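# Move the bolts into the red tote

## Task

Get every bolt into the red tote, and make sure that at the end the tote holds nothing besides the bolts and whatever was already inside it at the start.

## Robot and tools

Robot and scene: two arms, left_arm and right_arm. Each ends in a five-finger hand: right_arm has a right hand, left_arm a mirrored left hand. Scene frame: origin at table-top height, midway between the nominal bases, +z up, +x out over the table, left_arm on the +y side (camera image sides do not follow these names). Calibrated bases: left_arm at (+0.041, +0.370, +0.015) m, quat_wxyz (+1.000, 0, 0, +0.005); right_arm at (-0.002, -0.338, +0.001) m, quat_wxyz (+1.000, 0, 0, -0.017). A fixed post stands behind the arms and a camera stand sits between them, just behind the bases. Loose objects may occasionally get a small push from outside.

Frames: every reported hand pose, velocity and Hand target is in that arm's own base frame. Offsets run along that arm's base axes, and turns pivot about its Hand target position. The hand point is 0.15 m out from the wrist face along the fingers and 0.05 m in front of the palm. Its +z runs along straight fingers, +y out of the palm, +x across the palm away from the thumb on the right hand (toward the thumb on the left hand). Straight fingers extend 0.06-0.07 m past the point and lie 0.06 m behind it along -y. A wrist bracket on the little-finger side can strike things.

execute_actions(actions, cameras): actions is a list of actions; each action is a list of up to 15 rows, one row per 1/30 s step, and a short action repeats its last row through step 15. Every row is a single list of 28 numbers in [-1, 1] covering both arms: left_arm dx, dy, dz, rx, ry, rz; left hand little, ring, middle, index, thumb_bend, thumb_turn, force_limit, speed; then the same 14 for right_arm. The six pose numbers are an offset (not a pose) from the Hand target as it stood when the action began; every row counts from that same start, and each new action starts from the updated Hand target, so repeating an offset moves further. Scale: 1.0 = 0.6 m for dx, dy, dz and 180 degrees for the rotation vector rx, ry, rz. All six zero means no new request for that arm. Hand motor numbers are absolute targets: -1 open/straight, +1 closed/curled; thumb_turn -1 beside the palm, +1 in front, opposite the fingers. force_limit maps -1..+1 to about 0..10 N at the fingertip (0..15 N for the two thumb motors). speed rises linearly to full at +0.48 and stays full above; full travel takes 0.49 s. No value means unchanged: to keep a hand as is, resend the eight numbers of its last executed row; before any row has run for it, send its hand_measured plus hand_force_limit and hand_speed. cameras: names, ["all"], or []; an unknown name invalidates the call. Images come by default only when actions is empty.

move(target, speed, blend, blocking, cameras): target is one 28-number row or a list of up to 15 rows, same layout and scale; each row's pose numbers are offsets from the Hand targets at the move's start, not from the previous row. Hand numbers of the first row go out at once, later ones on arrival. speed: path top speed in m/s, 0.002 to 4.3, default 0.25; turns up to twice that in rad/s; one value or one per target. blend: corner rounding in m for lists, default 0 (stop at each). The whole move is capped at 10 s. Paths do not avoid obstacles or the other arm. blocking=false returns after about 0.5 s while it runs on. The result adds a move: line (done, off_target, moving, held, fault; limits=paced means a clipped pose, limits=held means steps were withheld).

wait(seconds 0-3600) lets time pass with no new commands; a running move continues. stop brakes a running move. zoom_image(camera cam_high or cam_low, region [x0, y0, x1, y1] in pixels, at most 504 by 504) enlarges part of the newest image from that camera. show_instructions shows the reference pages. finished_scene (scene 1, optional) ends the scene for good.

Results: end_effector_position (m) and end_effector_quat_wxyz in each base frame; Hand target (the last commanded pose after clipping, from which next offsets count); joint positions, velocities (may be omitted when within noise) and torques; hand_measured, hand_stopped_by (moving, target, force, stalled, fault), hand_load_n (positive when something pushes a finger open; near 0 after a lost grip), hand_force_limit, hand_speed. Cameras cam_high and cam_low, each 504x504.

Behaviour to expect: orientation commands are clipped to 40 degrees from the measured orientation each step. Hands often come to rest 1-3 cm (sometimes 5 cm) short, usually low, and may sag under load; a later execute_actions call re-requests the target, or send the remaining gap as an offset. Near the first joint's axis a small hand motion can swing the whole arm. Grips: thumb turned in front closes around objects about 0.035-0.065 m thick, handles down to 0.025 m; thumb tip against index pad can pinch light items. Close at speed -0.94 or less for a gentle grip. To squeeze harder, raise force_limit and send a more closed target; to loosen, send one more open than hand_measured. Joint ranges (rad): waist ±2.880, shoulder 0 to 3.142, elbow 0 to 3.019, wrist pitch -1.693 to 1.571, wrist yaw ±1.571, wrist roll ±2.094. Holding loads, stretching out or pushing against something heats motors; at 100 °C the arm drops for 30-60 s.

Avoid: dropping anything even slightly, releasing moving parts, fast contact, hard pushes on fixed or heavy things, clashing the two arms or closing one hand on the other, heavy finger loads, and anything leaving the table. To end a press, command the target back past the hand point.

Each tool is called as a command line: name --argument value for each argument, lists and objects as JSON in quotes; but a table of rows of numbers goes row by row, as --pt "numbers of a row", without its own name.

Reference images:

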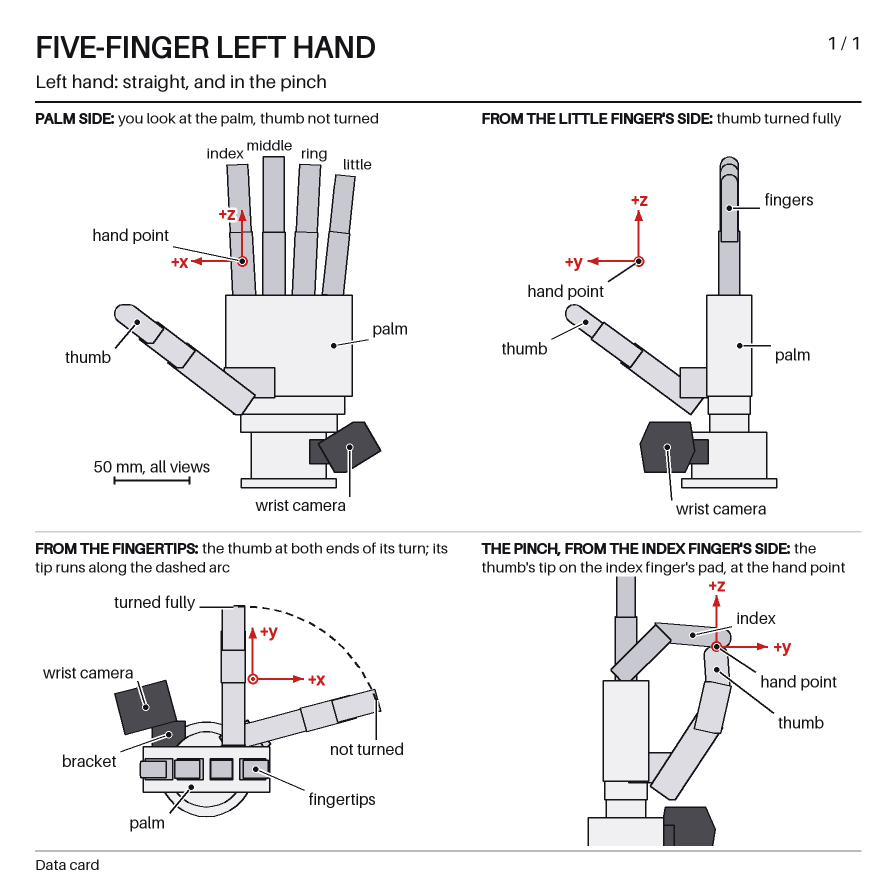

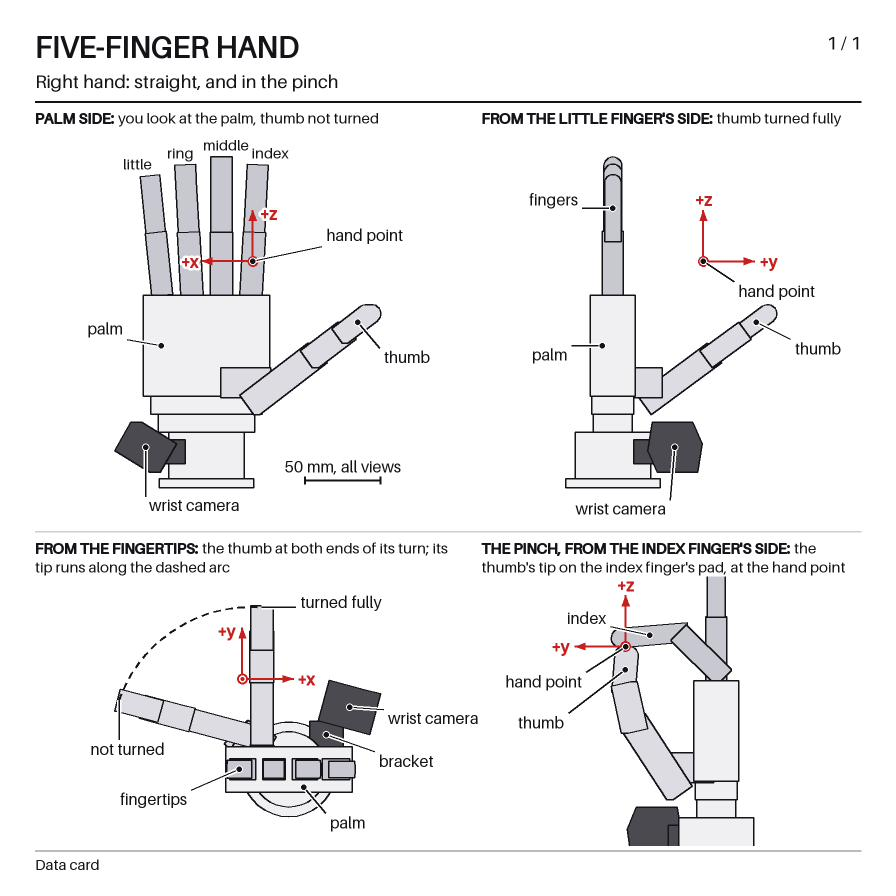

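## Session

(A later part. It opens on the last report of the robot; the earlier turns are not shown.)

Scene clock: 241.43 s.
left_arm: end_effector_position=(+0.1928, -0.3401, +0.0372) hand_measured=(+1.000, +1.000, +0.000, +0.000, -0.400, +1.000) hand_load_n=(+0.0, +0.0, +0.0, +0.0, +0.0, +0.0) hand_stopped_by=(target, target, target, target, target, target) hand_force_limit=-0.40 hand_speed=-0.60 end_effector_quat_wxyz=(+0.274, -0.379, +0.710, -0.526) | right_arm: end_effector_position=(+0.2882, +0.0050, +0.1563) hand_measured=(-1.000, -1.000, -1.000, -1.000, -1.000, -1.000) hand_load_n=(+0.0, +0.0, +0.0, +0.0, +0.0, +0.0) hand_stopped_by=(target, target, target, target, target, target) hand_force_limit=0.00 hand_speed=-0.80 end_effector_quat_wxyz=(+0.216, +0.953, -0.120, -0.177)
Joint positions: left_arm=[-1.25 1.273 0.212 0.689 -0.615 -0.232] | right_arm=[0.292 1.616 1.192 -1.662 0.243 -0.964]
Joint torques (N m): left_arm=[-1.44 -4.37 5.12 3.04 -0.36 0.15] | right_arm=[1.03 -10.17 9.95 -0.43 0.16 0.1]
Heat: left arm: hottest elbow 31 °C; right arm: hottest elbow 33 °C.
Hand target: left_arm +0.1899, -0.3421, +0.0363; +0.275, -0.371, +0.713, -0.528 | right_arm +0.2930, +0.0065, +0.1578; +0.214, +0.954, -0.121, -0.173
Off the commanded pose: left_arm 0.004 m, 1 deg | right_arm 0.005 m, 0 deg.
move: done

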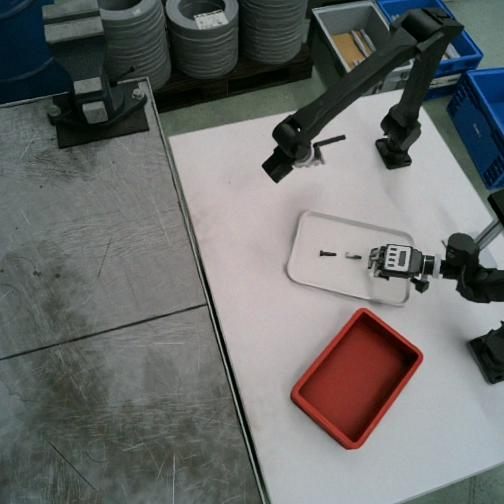

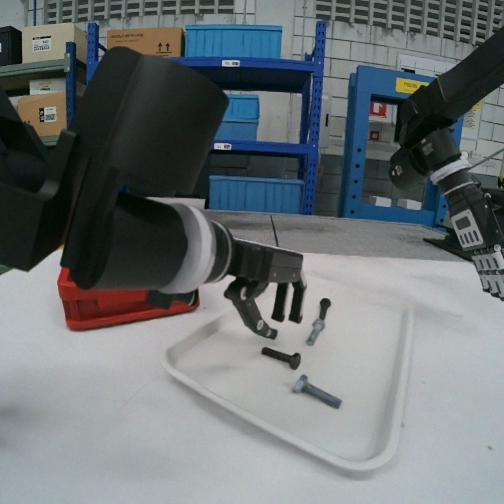

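move --pt "0 0.117 0.01 0 0 0 1 1 0 0 -0.4 1 -0.4 -0.6 0 0 0 0 0 0 -1 -1 -1 -1 -1 -1 0 -0.8" --pt "0 0.117 -0.025 0 0 0 1 1 0 0 -0.4 1 -0.4 -0.6 0 0 0 0 0 0 -1 -1 -1 -1 -1 -1 0 -0.8" --cameras '["cam_low","cam_high"]' --speed 0.15

zoom_image --camera "cam_low" --region '[140, 280, 260, 400]'

Scene clock: 265.63 s.
left_arm: end_effector_position=(+0.1868, -0.2749, +0.0231) hand_measured=(+1.000, +1.000, +0.000, +0.000, -0.400, +1.000) hand_load_n=(+0.0, +0.0, +0.0, +0.0, +0.0, +0.0) hand_stopped_by=(target, target, target, target, target, target) hand_force_limit=-0.40 hand_speed=-0.60 end_effector_quat_wxyz=(+0.269, -0.372, +0.713, -0.530) | right_arm: end_effector_position=(+0.2882, +0.0050, +0.1563) hand_measured=(-1.000, -1.000, -1.000, -1.000, -1.000, -1.000) hand_load_n=(+0.0, +0.0, +0.0, +0.0, +0.0, +0.0) hand_stopped_by=(target, target, target, target, target, target) hand_force_limit=0.00 hand_speed=-0.80 end_effector_quat_wxyz=(+0.216, +0.953, -0.120, -0.177)
Joint positions: left_arm=[-1.145 1.133 0.034 0.759 -0.5 -0.18] | right_arm=[0.292 1.616 1.192 -1.662 0.243 -0.964]
Joint torques (N m): left_arm=[0.56 -1.14 4.77 3.15 -0.1 0.16] | right_arm=[1.2 -10.17 10.03 -0.46 0.16 0.07]
Heat: left arm: hottest elbow 30 °C; right arm: hottest elbow 33 °C.
Hand target: left_arm +0.1899, -0.2718, +0.0212; +0.275, -0.371, +0.713, -0.528 | right_arm +0.2930, +0.0065, +0.1578; +0.214, +0.954, -0.121, -0.173
Off the commanded pose: left_arm 0.005 m, 1 deg | right_arm 0.005 m, 0 deg.
move: done

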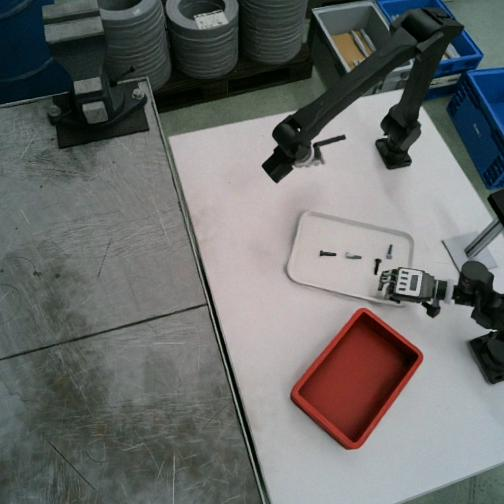

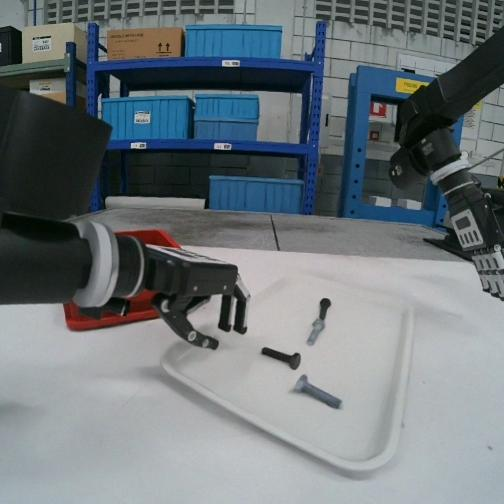

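Scaled by 4.200 from the camera's image (finer frame: 720x720).

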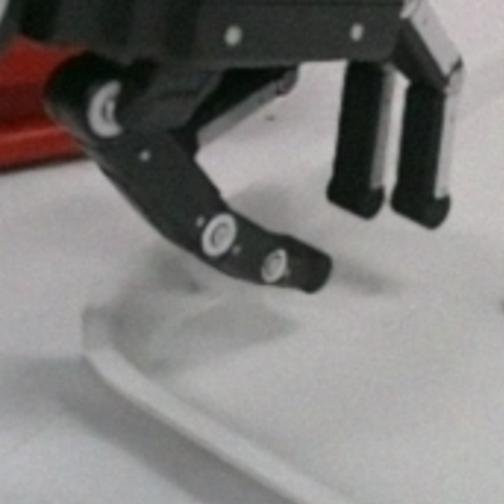

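move --target '[0,0,-0.0117,0,0,0,1,1,0,0,-0.4,1,-0.4,-0.6, 0,0,0,0,0,0,-1,-1,-1,-1,-1,-1,0,-0.8]' --cameras '["cam_low","cam_high"]' --speed 0.05

zoom_image --camera "cam_low" --region '[140, 280, 260, 400]'

Scene clock: 269.73 s.
left_arm: end_effector_position=(+0.1868, -0.2750, +0.0157) hand_measured=(+1.000, +1.000, +0.000, +0.000, -0.400, +1.000) hand_load_n=(+0.0, +0.0, +0.0, +0.0, +0.0, +0.0) hand_stopped_by=(target, target, target, target, target, target) hand_force_limit=-0.40 hand_speed=-0.60 end_effector_quat_wxyz=(+0.269, -0.372, +0.713, -0.530) | right_arm: end_effector_position=(+0.2882, +0.0050, +0.1563) hand_measured=(-1.000, -1.000, -1.000, -1.000, -1.000, -1.000) hand_load_n=(+0.0, +0.5, -0.5, +0.0, +0.0, +0.0) hand_stopped_by=(target, target, target, target, target, target) hand_force_limit=0.00 hand_speed=-0.80 end_effector_quat_wxyz=(+0.216, +0.953, -0.120, -0.177)
Joint positions: left_arm=[-1.145 1.216 0.028 0.847 -0.5 -0.18] | right_arm=[0.292 1.616 1.192 -1.662 0.243 -0.964]
Joint torques (N m): left_arm=[0.56 -1.79 4.18 3.19 -0.1 0.15] | right_arm=[1.03 -9.93 9.99 -0.49 0.18 0.09]
Heat: left arm: hottest elbow 30 °C; right arm: hottest elbow 33 °C.
Hand target: left_arm +0.1899, -0.2718, +0.0143; +0.275, -0.371, +0.713, -0.528 | right_arm +0.2930, +0.0065, +0.1578; +0.214, +0.954, -0.121, -0.173
Off the commanded pose: left_arm 0.005 m, 1 deg | right_arm 0.005 m, 0 deg.
move: done

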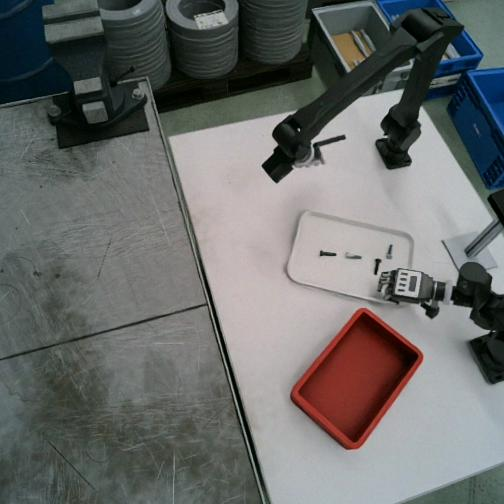

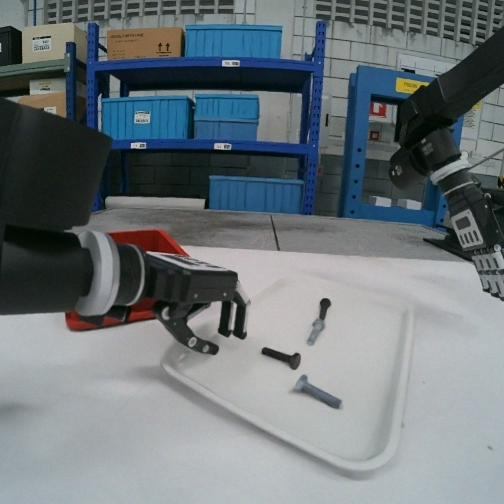

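Scaled by 4.200 from the camera's image (finer frame: 720x720).

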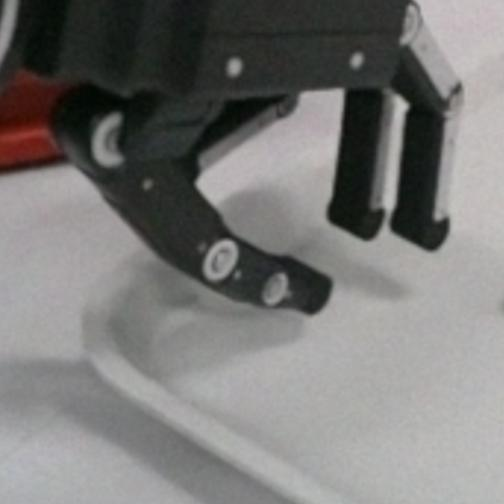

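move --target '[0,0,-0.0117,0,0,0,1,1,0,0,-0.4,1,-0.4,-0.6, 0,0,0,0,0,0,-1,-1,-1,-1,-1,-1,0,-0.8]' --cameras '["cam_low","cam_high"]' --speed 0.05

zoom_image --camera "cam_low" --region '[140, 280, 260, 400]'

zoom_image --camera "cam_high" --region '[350, 250, 400, 300]'

Scene clock: 274.57 s.
left_arm: end_effector_position=(+0.1869, -0.2753, +0.0090) hand_measured=(+1.000, +1.000, +0.000, +0.000, -0.400, +1.000) hand_load_n=(+0.0, +0.0, +0.0, +0.0, +0.5, +0.0) hand_stopped_by=(target, target, target, target, target, target) hand_force_limit=-0.40 hand_speed=-0.60 end_effector_quat_wxyz=(+0.269, -0.372, +0.713, -0.530) | right_arm: end_effector_position=(+0.2882, +0.0050, +0.1563) hand_measured=(-1.000, -1.000, -1.000, -1.000, -1.000, -1.000) hand_load_n=(+0.0, +0.0, -0.5, +0.0, +0.0, +0.0) hand_stopped_by=(target, target, target, target, target, target) hand_force_limit=0.00 hand_speed=-0.80 end_effector_quat_wxyz=(+0.216, +0.953, -0.120, -0.177)
Joint positions: left_arm=[-1.145 1.302 0.023 0.939 -0.5 -0.18] | right_arm=[0.292 1.616 1.192 -1.662 0.243 -0.964]
Joint torques (N m): left_arm=[0.5 -2.2 3.52 3.17 -0.1 0.15] | right_arm=[1.26 -10.05 9.94 -0.42 0.14 0.09]
Heat: left arm: hottest elbow 30 °C; right arm: hottest elbow 33 °C.
Hand target: left_arm +0.1899, -0.2718, +0.0073; +0.275, -0.371, +0.713, -0.528 | right_arm +0.2930, +0.0065, +0.1578; +0.214, +0.954, -0.121, -0.173
Off the commanded pose: left_arm 0.005 m, 1 deg | right_arm 0.005 m, 0 deg.
move: done

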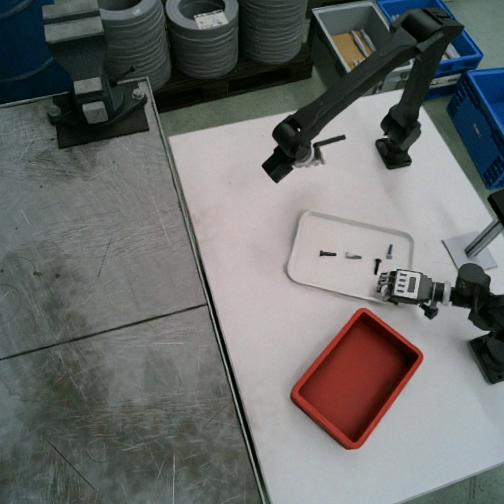

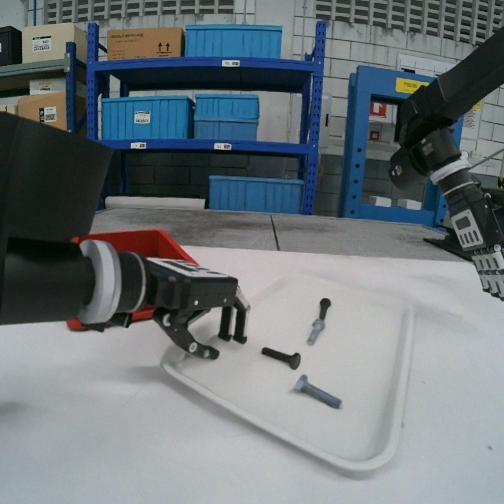

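Scaled by 4.200 from the camera's image (finer frame: 720x720).

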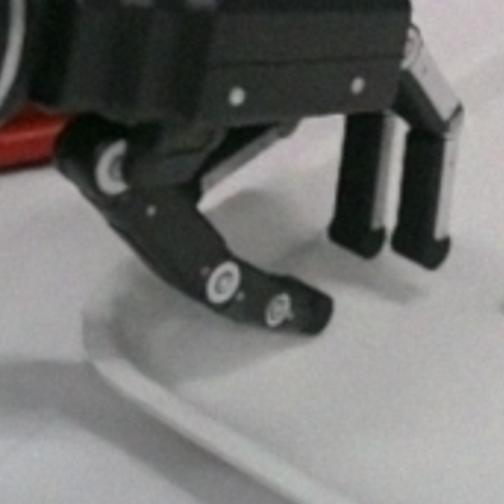

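Scaled by 10.080 from the camera's image (finer frame: 720x720).

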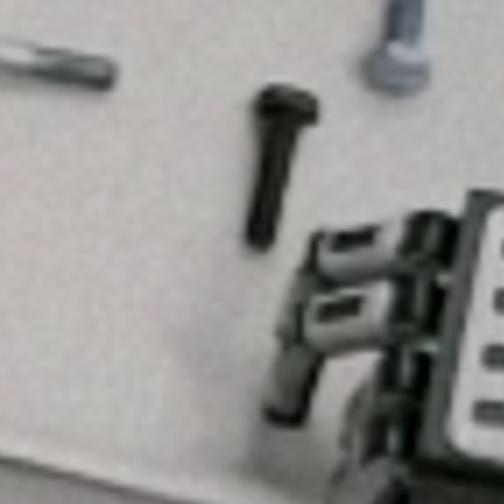

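move --target '[0,0,-0.0084,0,0,0,1,1,0,0,-0.4,1,-0.4,-0.6, 0,0,0,0,0,0,-1,-1,-1,-1,-1,-1,0,-0.8]' --cameras '["cam_low","cam_high"]' --speed 0.05

zoom_image --camera "cam_low" --region '[140, 280, 260, 400]'

zoom_image --camera "cam_high" --region '[350, 250, 400, 300]'

Scene clock: 279.70 s.
left_arm: end_effector_position=(+0.1872, -0.2759, +0.0046) hand_measured=(+1.000, +1.000, +0.000, +0.000, -0.400, +1.000) hand_load_n=(+0.0, +0.0, +0.0, -0.5, +0.0, +0.0) hand_stopped_by=(target, target, target, target, target, target) hand_force_limit=-0.40 hand_speed=-0.60 end_effector_quat_wxyz=(+0.269, -0.372, +0.712, -0.531) | right_arm: end_effector_position=(+0.2882, +0.0050, +0.1563) hand_measured=(-1.000, -1.000, -1.000, -1.000, -1.000, -1.000) hand_load_n=(+0.0, +0.0, +0.0, +0.0, +0.0, +0.0) hand_stopped_by=(target, target, target, target, target, target) hand_force_limit=0.00 hand_speed=-0.80 end_effector_quat_wxyz=(+0.216, +0.953, -0.120, -0.177)
Joint positions: left_arm=[-1.145 1.365 0.022 1.006 -0.5 -0.18] | right_arm=[0.292 1.616 1.192 -1.662 0.243 -0.964]
Joint torques (N m): left_arm=[0.56 -2.67 3.02 3.12 -0.11 0.15] | right_arm=[1.03 -10.05 9.89 -0.53 0.15 0.1]
Heat: left arm: hottest elbow 30 °C; right arm: hottest elbow 33 °C.
Hand target: left_arm +0.1899, -0.2718, +0.0022; +0.275, -0.371, +0.713, -0.528 | right_arm +0.2930, +0.0065, +0.1578; +0.214, +0.954, -0.121, -0.173
Off the commanded pose: left_arm 0.005 m, 1 deg | right_arm 0.005 m, 0 deg.
move: done

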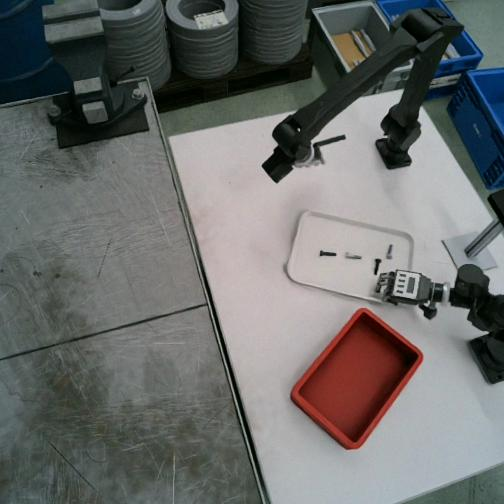

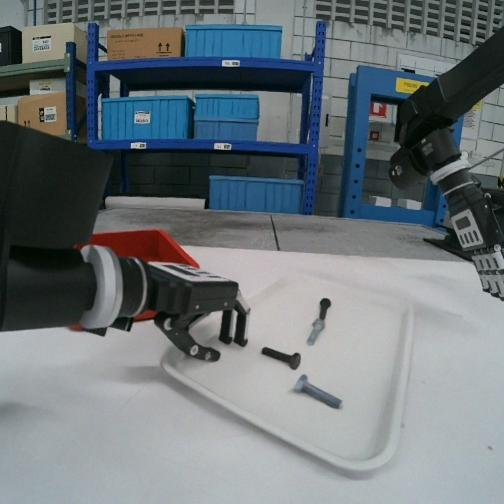

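Scaled by 4.200 from the camera's image (finer frame: 720x720).

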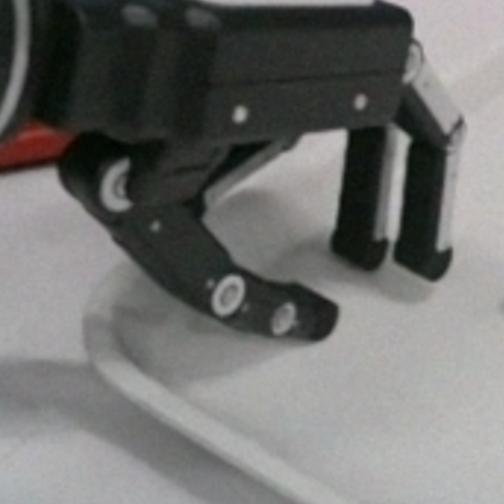

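Scaled by 10.080 from the camera's image (finer frame: 720x720).

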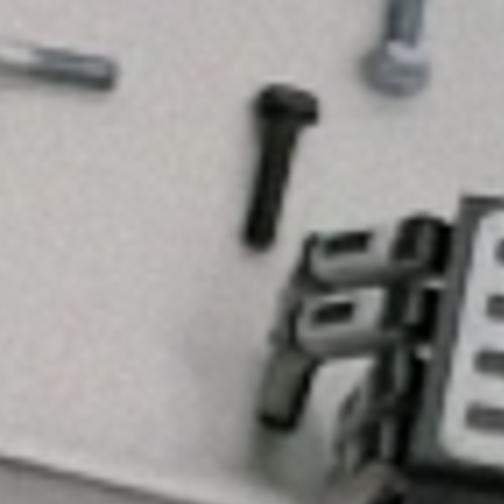

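move --pt "0 0 0.08 0 0 0 1 1 0 0 -0.4 1 -0.4 -0.6 0 0 0 0 0 0 -1 -1 -1 -1 -1 -1 0 -0.8" --pt "0 -0.1137 0.08 0.0255 0.0364 0 1 1 -0.1 -0.1 -0.3 1 -0.4 -0.6 0 0 0 0 0 0 -1 -1 -1 -1 -1 -1 0 -0.8" --pt "0 -0.1137 0.04 0.0255 0.0364 0 1 1 -0.1 -0.1 -0.3 1 -0.4 -0.6 0 0 0 0 0 0 -1 -1 -1 -1 -1 -1 0 -0.8" --cameras '["cam_low","cam_high"]' --speed 0.15

zoom_image --camera "cam_low" --region '[220, 280, 340, 400]'

zoom_image --camera "cam_high" --region '[350, 230, 400, 280]'

Scene clock: 313.53 s.
left_arm: end_effector_position=(+0.1923, -0.3375, +0.0271) hand_measured=(+1.000, +1.000, -0.100, -0.100, -0.300, +1.000) hand_load_n=(+0.0, +0.0, +0.0, +0.0, +0.0, +0.0) hand_stopped_by=(target, target, target, target, target, target) hand_force_limit=-0.40 hand_speed=-0.60 end_effector_quat_wxyz=(+0.253, -0.388, +0.750, -0.472) | right_arm: end_effector_position=(+0.2882, +0.0050, +0.1563) hand_measured=(-1.000, -1.000, -1.000, -1.000, -1.000, -1.000) hand_load_n=(+0.0, +0.0, +0.0, +0.0, +0.0, +0.0) hand_stopped_by=(target, target, target, target, target, target) hand_force_limit=0.00 hand_speed=-0.80 end_effector_quat_wxyz=(+0.216, +0.953, -0.120, -0.177)
Joint positions: left_arm=[-1.209 1.212 0.277 0.415 -0.541 -0.273] | right_arm=[0.292 1.616 1.192 -1.662 0.243 -0.964]
Joint torques (N m): left_arm=[-1.08 -4.54 5.75 2.95 -0.29 -0.11] | right_arm=[1.03 -10.11 9.85 -0.39 0.13 0.08]
Heat: left arm: hottest elbow 30 °C; right arm: hottest elbow 34 °C.
Hand target: left_arm +0.1900, -0.3401, +0.0263; +0.248, -0.389, +0.748, -0.477 | right_arm +0.2930, +0.0065, +0.1578; +0.214, +0.954, -0.121, -0.173
Off the commanded pose: left_arm 0.004 m, 1 deg | right_arm 0.005 m, 0 deg.
move: done; target 2's new numbers were sent with left_arm's hand 0.012 m and 1 deg from that target

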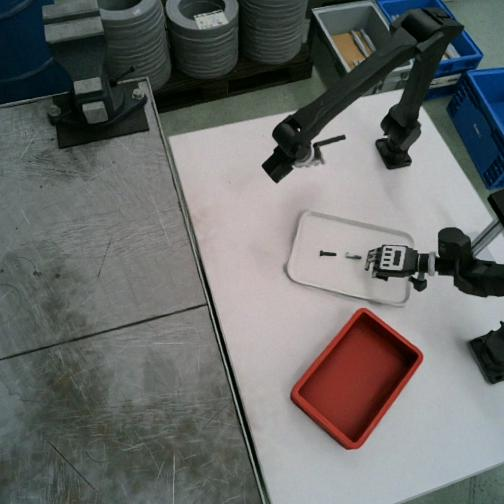

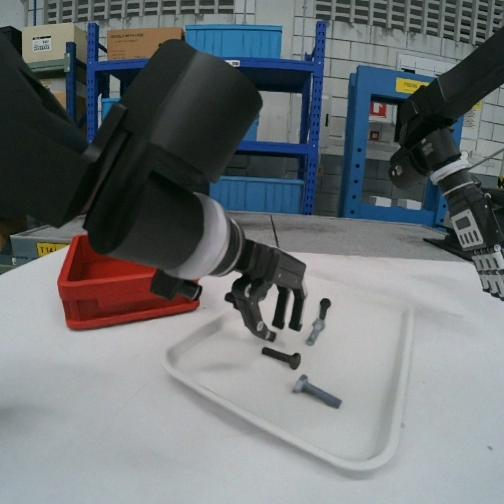

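Scaled by 4.200 from the camera's image (finer frame: 720x720).

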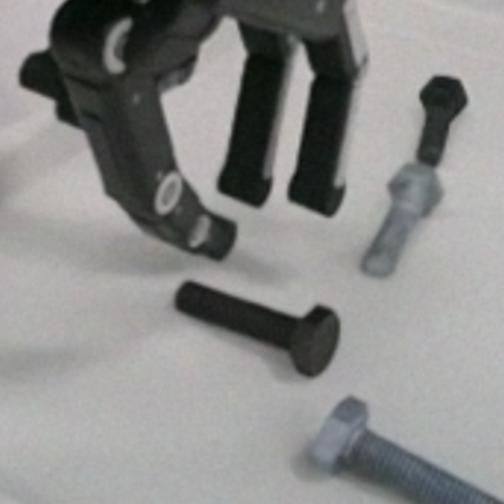

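Scaled by 10.080 from the camera's image (finer frame: 720x720).

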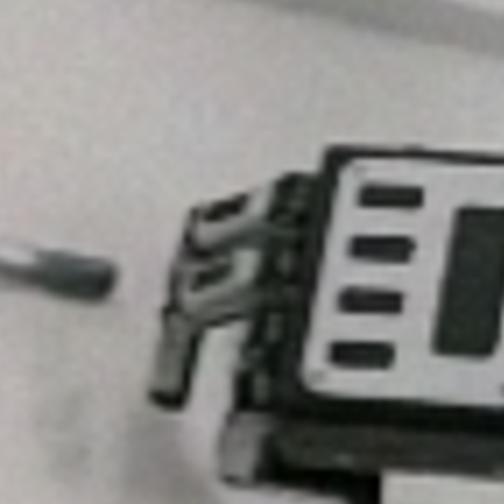

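move --target '[-0.0042,0.0028,-0.026,0,0,0,1,1,-0.1,-0.1,-0.3,1,-0.4,-0.6, 0,0,0,0,0,0,-1,-1,-1,-1,-1,-1,0,-0.8]' --cameras '["cam_low","cam_high"]' --speed 0.08

zoom_image --camera "cam_low" --region '[220, 290, 340, 410]'

Scene clock: 324.23 s.
left_arm: end_effector_position=(+0.1911, -0.3346, +0.0115) hand_measured=(+1.000, +1.000, -0.100, -0.100, -0.300, +1.000) hand_load_n=(+0.0, +0.0, +0.0, -0.5, +0.0, +0.0) hand_stopped_by=(target, target, target, target, target, target) hand_force_limit=-0.40 hand_speed=-0.60 end_effector_quat_wxyz=(+0.253, -0.389, +0.750, -0.472) | right_arm: end_effector_position=(+0.2882, +0.0050, +0.1563) hand_measured=(-1.000, -1.000, -1.000, -1.000, -1.000, -1.000) hand_load_n=(+0.0, +0.0, +0.0, +0.0, +0.0, +0.0) hand_stopped_by=(target, target, target, target, target, target) hand_force_limit=0.00 hand_speed=-0.80 end_effector_quat_wxyz=(+0.216, +0.953, -0.120, -0.177)
Joint positions: left_arm=[-1.21 1.28 0.254 0.504 -0.545 -0.276] | right_arm=[0.292 1.616 1.192 -1.662 0.243 -0.964]
Joint torques (N m): left_arm=[-1.55 -4.66 5.33 2.96 -0.4 -0.11] | right_arm=[0.85 -9.76 10.03 -0.36 0.13 0.12]
Heat: left arm: hottest elbow 30 °C; right arm: hottest elbow 34 °C.
Hand target: left_arm +0.1874, -0.3383, +0.0105; +0.248, -0.390, +0.748, -0.477 | right_arm +0.2930, +0.0065, +0.1578; +0.214, +0.954, -0.121, -0.173
Off the commanded pose: left_arm 0.005 m, 1 deg | right_arm 0.005 m, 0 deg.
move: done

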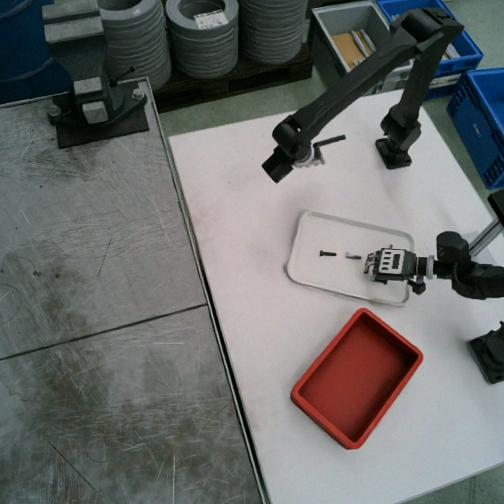

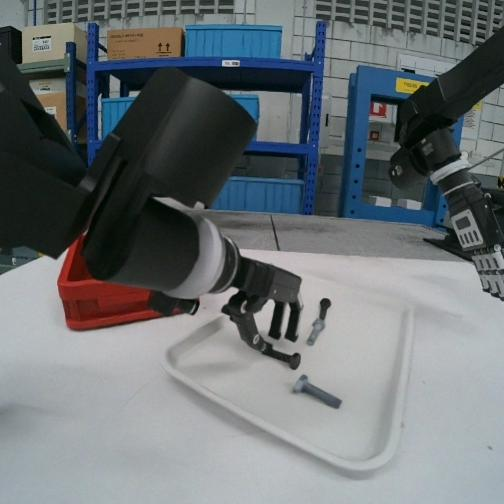

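Scaled by 4.200 from the camera's image (finer frame: 720x720).

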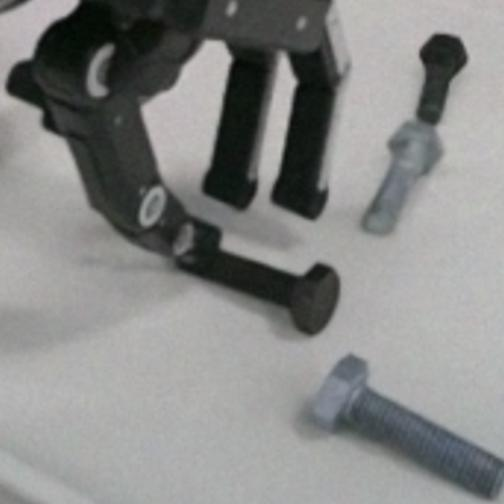

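move --pt "-0.0058 -0.0028 0 0 0 0 1 1 -0.1 -0.1 -0.3 1 -0.4 -0.6 0 0 0 0 0 0 -1 -1 -1 -1 -1 -1 0 -0.8" --pt "-0.0058 -0.0028 -0.0125 0 0 0 1 1 -0.1 -0.1 -0.3 1 -0.4 -0.6 0 0 0 0 0 0 -1 -1 -1 -1 -1 -1 0 -0.8" --cameras '["cam_low","cam_high"]' --speed 0.05

zoom_image --camera "cam_low" --region '[220, 290, 340, 410]'

Scene clock: 332.23 s.
left_arm: end_effector_position=(+0.1876, -0.3382, +0.0059) hand_measured=(+1.000, +1.000, -0.100, -0.100, -0.300, +1.000) hand_load_n=(+0.0, +0.0, +0.0, +0.0, +0.0, +0.0) hand_stopped_by=(target, target, target, target, target, target) hand_force_limit=-0.40 hand_speed=-0.60 end_effector_quat_wxyz=(+0.252, -0.388, +0.749, -0.474) | right_arm: end_effector_position=(+0.2882, +0.0050, +0.1563) hand_measured=(-1.000, -1.000, -1.000, -1.000, -1.000, -1.000) hand_load_n=(+0.0, +0.0, +0.0, +0.0, +0.0, +0.0) hand_stopped_by=(target, target, target, target, target, target) hand_force_limit=0.00 hand_speed=-0.80 end_effector_quat_wxyz=(+0.216, +0.953, -0.120, -0.177)
Joint positions: left_arm=[-1.228 1.318 0.252 0.545 -0.559 -0.286] | right_arm=[0.292 1.616 1.192 -1.662 0.243 -0.964]
Joint torques (N m): left_arm=[-1.38 -4.66 4.89 3 -0.4 -0.11] | right_arm=[0.97 -9.93 9.96 -0.49 0.17 0.09]
Heat: left arm: hottest elbow 30 °C; right arm: hottest elbow 34 °C.
Hand target: left_arm +0.1839, -0.3400, +0.0031; +0.248, -0.390, +0.748, -0.477 | right_arm +0.2930, +0.0065, +0.1578; +0.214, +0.954, -0.121, -0.173
Off the commanded pose: left_arm 0.005 m, 1 deg | right_arm 0.005 m, 0 deg.
move: done

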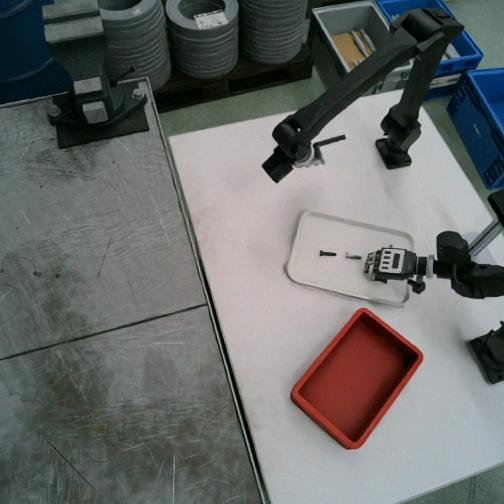

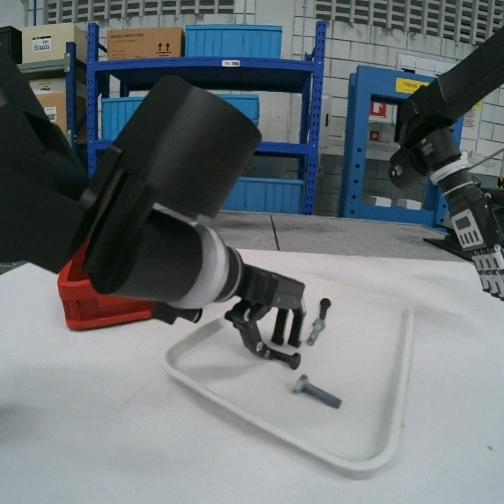

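Scaled by 4.200 from the camera's image (finer frame: 720x720).

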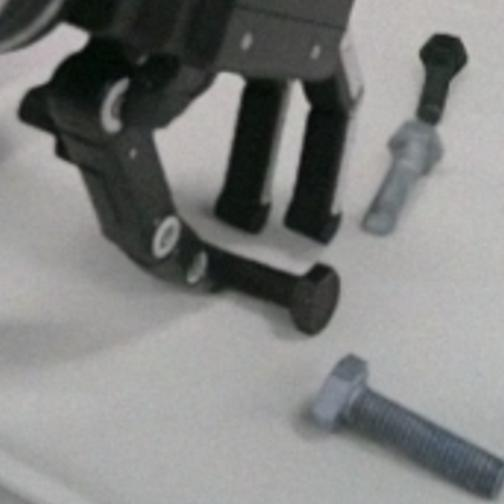

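move --pt "0 0 -0.005 0 0 0 1 1 -0.1 -0.1 -0.3 1 -0.4 -0.6 0 0 0 0 0 0 -1 -1 -1 -1 -1 -1 0 -0.8" --pt "0 0 -0.005 0 0 0 1 1 0.4 0.4 -0.3 1 -0.4 -0.9 0 0 0 0 0 0 -1 -1 -1 -1 -1 -1 0 -0.8" --cameras '["cam_low","cam_high"]' --speed 0.05

zoom_image --camera "cam_low" --region '[220, 290, 340, 410]'

Scene clock: 338.17 s.
left_arm: end_effector_position=(+0.1885, -0.3400, +0.0059) hand_measured=(+1.000, +1.000, +0.206, +0.252, -0.302, +1.000) hand_load_n=(+0.0, +0.0, +2.5, +2.5, +4.0, +0.0) hand_stopped_by=(target, target, force, force, target, target) hand_force_limit=-0.40 hand_speed=-0.90 end_effector_quat_wxyz=(+0.252, -0.390, +0.745, -0.479) | right_arm: end_effector_position=(+0.2882, +0.0050, +0.1563) hand_measured=(-1.000, -1.000, -1.000, -1.000, -1.000, -1.000) hand_load_n=(+0.0, +0.0, +0.0, +0.0, +0.0, +0.0) hand_stopped_by=(target, target, target, target, target, target) hand_force_limit=0.00 hand_speed=-0.80 end_effector_quat_wxyz=(+0.216, +0.953, -0.120, -0.177)
Joint positions: left_arm=[-1.228 1.331 0.251 0.569 -0.56 -0.287] | right_arm=[0.292 1.616 1.192 -1.662 0.243 -0.964]
Joint torques (N m): left_arm=[-1.38 -4.48 4.68 2.76 -0.34 -0.09] | right_arm=[1.03 -10.46 9.95 -0.46 0.16 0.1]
Heat: left arm: hottest elbow 30 °C; right arm: hottest elbow 34 °C.
Hand target: left_arm +0.1839, -0.3400, +0.0001; +0.248, -0.390, +0.748, -0.477 | right_arm +0.2930, +0.0065, +0.1578; +0.214, +0.954, -0.121, -0.173
Off the commanded pose: left_arm 0.007 m, 1 deg | right_arm 0.005 m, 0 deg.
move: done

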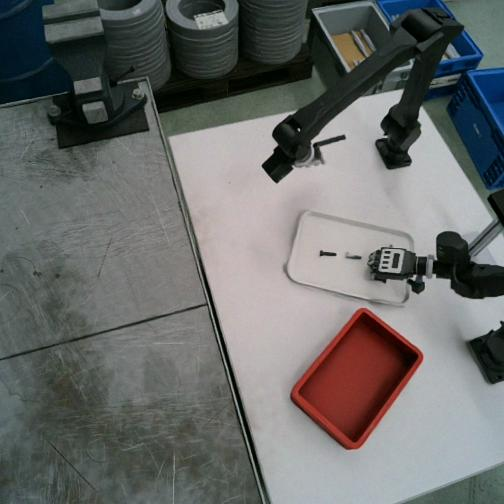

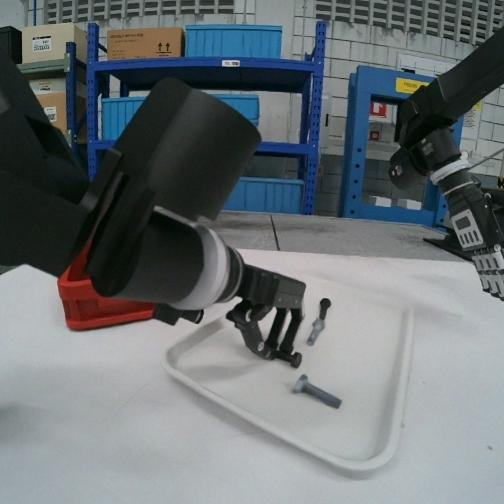

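Scaled by 4.200 from the camera's image (finer frame: 720x720).

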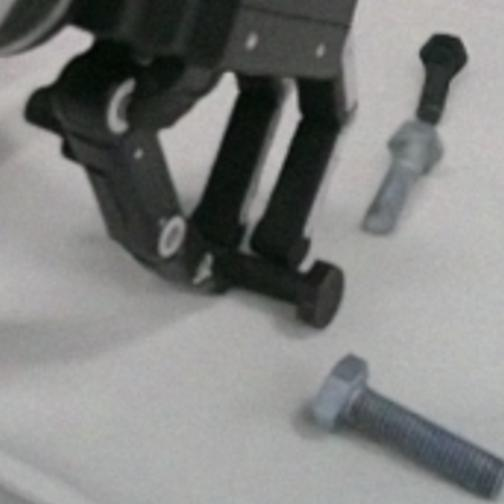

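move --pt "0 0 0 0 0 0 1 1 0.5 0.5 -0.3 1 -0.2 -0.94 0 0 0 0 0 0 -1 -1 -1 -1 -1 -1 0 -0.8" --pt "0 0 0.06 0 0 0 1 1 0.5 0.5 -0.3 1 -0.2 -0.94 0 0 0 0 0 0 -1 -1 -1 -1 -1 -1 0 -0.8" --cameras '["cam_low","cam_high"]' --speed 0.05

zoom_image --camera "cam_low" --region '[220, 260, 340, 380]'

Scene clock: 343.30 s.
left_arm: end_effector_position=(+0.1835, -0.3260, +0.0234) hand_measured=(+1.000, +1.000, +0.216, +0.274, -0.300, +1.000) hand_load_n=(+0.0, +0.0, +0.0, +0.0, +0.0, +0.0) hand_stopped_by=(target, target, force, force, target, target) hand_force_limit=-0.20 hand_speed=-0.94 end_effector_quat_wxyz=(+0.254, -0.388, +0.754, -0.464) | right_arm: end_effector_position=(+0.2882, +0.0050, +0.1563) hand_measured=(-1.000, -1.000, -1.000, -1.000, -1.000, -1.000) hand_load_n=(+0.5, +0.0, +0.0, +0.0, -0.5, +0.0) hand_stopped_by=(target, target, target, target, target, target) hand_force_limit=0.00 hand_speed=-0.80 end_effector_quat_wxyz=(+0.216, +0.953, -0.120, -0.177)
Joint positions: left_arm=[-1.228 1.173 0.253 0.373 -0.56 -0.288] | right_arm=[0.292 1.616 1.192 -1.662 0.243 -0.964]
Joint torques (N m): left_arm=[-1.44 -5.3 8.14 1.73 -0.35 -0.09] | right_arm=[1.14 -10.17 10.07 -0.47 0.11 0.09]
Heat: left arm: hottest elbow 30 °C; right arm: hottest elbow 34 °C.
Hand target: left_arm +0.1839, -0.3400, +0.0361; +0.248, -0.389, +0.748, -0.477 | right_arm +0.2930, +0.0065, +0.1578; +0.214, +0.954, -0.121, -0.173
Off the commanded pose: left_arm 0.019 m, 2 deg | right_arm 0.005 m, 0 deg.
move: off_target (left_arm)

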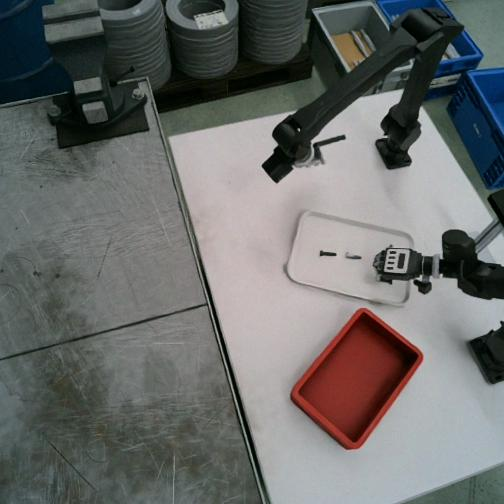

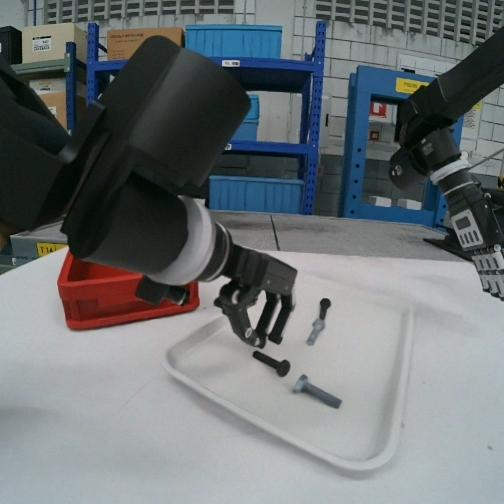

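Scaled by 4.200 from the camera's image (finer frame: 720x720).

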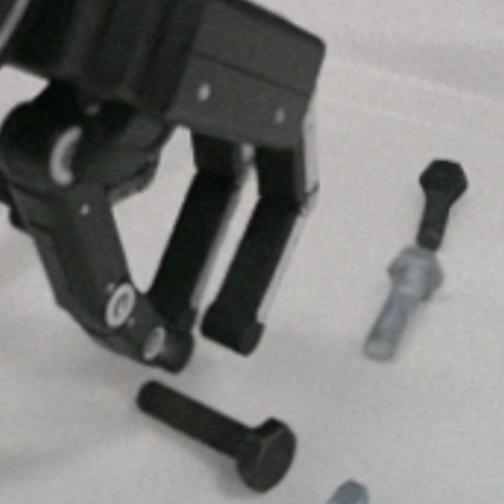

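move --pt "0 0 0.05 0 0 0 1 1 0.0 0.0 -0.3 1 -0.2 -0.6 0 0 0 0 0 0 -1 -1 -1 -1 -1 -1 0 -0.8" --pt "-0.03 0.1 0.1 0 0 0 1 1 0 0 -0.3 1 -0.2 -0.6 0 0 0 0 0 0 -1 -1 -1 -1 -1 -1 0 -0.8" --cameras '["cam_low","cam_high"]' --speed 0.15

zoom_image --camera "cam_low" --region '[240, 280, 360, 400]'

zoom_image --camera "cam_high" --region '[310, 230, 410, 330]'

Scene clock: 357.53 s.
left_arm: end_effector_position=(+0.1659, -0.2813, +0.0961) hand_measured=(+1.000, +1.000, +0.000, +0.000, -0.300, +1.000) hand_load_n=(+0.0, +0.0, +0.0, +0.0, +0.0, +0.0) hand_stopped_by=(target, target, target, target, target, target) hand_force_limit=-0.20 hand_speed=-0.60 end_effector_quat_wxyz=(+0.249, -0.388, +0.747, -0.479) | right_arm: end_effector_position=(+0.2882, +0.0050, +0.1563) hand_measured=(-1.000, -1.000, -1.000, -1.000, -1.000, -1.000) hand_load_n=(-0.5, +0.5, +0.0, +0.0, +0.0, +0.0) hand_stopped_by=(target, target, target, target, target, target) hand_force_limit=0.00 hand_speed=-0.80 end_effector_quat_wxyz=(+0.216, +0.953, -0.120, -0.177)
Joint positions: left_arm=[-1.228 0.652 0.26 -0.122 -0.552 -0.288] | right_arm=[0.292 1.616 1.192 -1.662 0.243 -0.964]
Joint torques (N m): left_arm=[-0.21 -0.5 8.55 1.76 -0.16 0] | right_arm=[1.2 -10.46 9.91 -0.43 0.12 0.06]
Heat: left arm: hottest elbow 31 °C; right arm: hottest elbow 34 °C.
Hand target: left_arm +0.1659, -0.2801, +0.0962; +0.248, -0.389, +0.748, -0.477 | right_arm +0.2930, +0.0065, +0.1578; +0.214, +0.954, -0.121, -0.173
Off the commanded pose: left_arm 0.001 m, 0 deg | right_arm 0.005 m, 0 deg.
move: done

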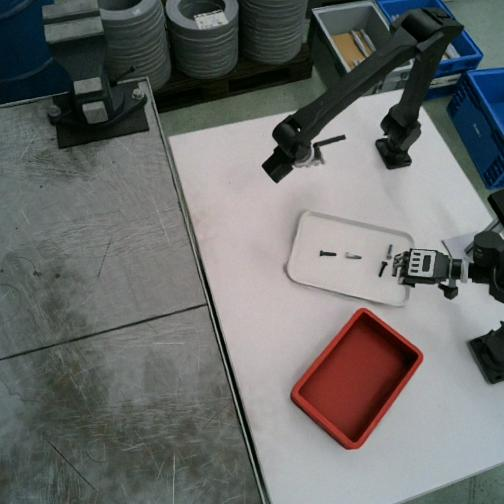

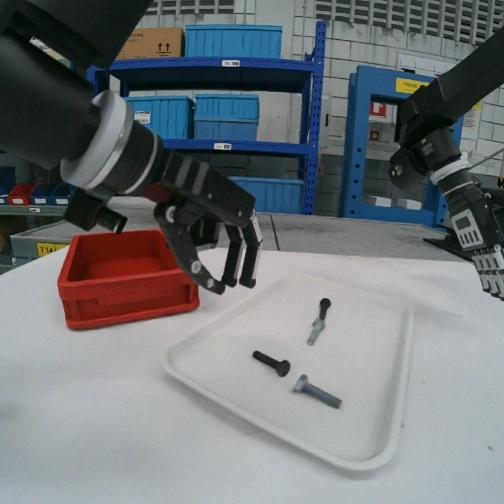

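Scaled by 4.200 from the camera's image (finer frame: 720x720).

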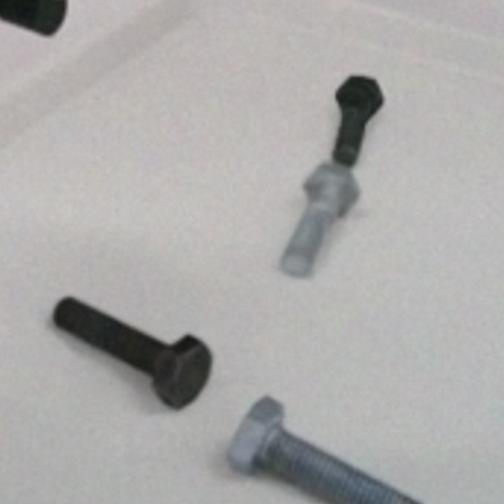

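Scaled by 5.040 from the camera's image (finer frame: 720x720).

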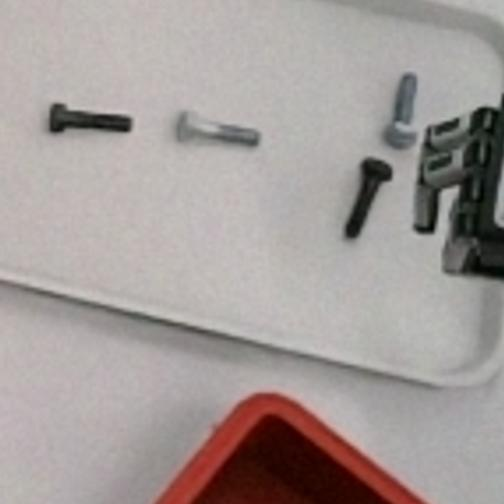

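move --pt "0.0152 -0.0773 -0.06 0 0 -0.033 1 1 -0.1 -0.1 -0.3 1 -0.2 -0.6 0 0 0 0 0 0 -1 -1 -1 -1 -1 -1 0 -0.8" --pt "0.0152 -0.0773 -0.11 0 0 -0.033 1 1 -0.1 -0.1 -0.3 1 -0.2 -0.6 0 0 0 0 0 0 -1 -1 -1 -1 -1 -1 0 -0.8" --cameras '["cam_low","cam_high"]' --speed 0.15

zoom_image --camera "cam_low" --region '[220, 290, 340, 410]'

Scene clock: 379.13 s.
left_arm: end_effector_position=(+0.1702, -0.3267, +0.0298) hand_measured=(+1.000, +1.000, -0.100, -0.100, -0.300, +1.000) hand_load_n=(+0.0, +0.0, +0.0, +0.0, +0.0, +0.0) hand_stopped_by=(target, target, target, target, target, target) hand_force_limit=-0.20 hand_speed=-0.60 end_effector_quat_wxyz=(+0.218, -0.351, +0.769, -0.488) | right_arm: end_effector_position=(+0.2882, +0.0050, +0.1563) hand_measured=(-1.000, -1.000, -1.000, -1.000, -1.000, -1.000) hand_load_n=(+0.0, +0.0, +0.0, +0.0, +0.0, +0.0) hand_stopped_by=(target, target, target, target, target, target) hand_force_limit=0.00 hand_speed=-0.80 end_effector_quat_wxyz=(+0.216, +0.953, -0.120, -0.177)
Joint positions: left_arm=[-1.202 1.109 0.216 0.402 -0.431 -0.228] | right_arm=[0.292 1.616 1.192 -1.662 0.243 -0.964]
Joint torques (N m): left_arm=[0.62 -3.08 6.32 3.07 -0.08 0.15] | right_arm=[1.03 -10.05 9.99 -0.55 0.14 0.08]
Heat: left arm: hottest elbow 32 °C; right arm: hottest elbow 34 °C.
Hand target: left_arm +0.1750, -0.3264, +0.0301; +0.223, -0.350, +0.767, -0.489 | right_arm +0.2930, +0.0065, +0.1578; +0.214, +0.954, -0.121, -0.173
Off the commanded pose: left_arm 0.005 m, 1 deg | right_arm 0.005 m, 0 deg.
move: done

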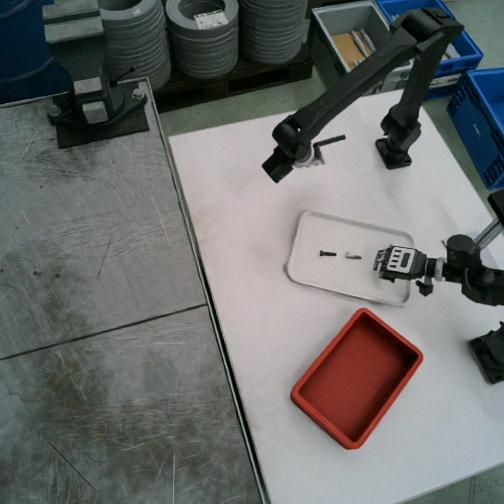

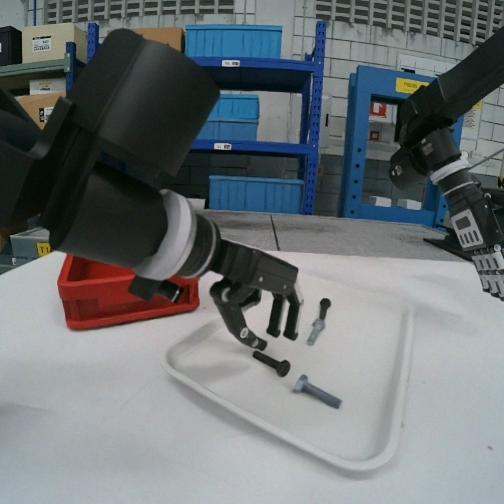

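Scaled by 4.200 from the camera's image (finer frame: 720x720).

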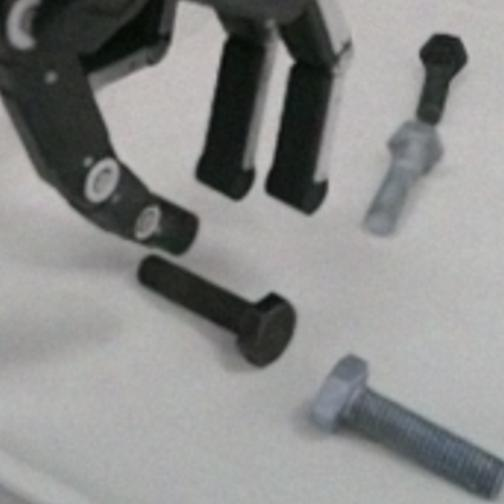

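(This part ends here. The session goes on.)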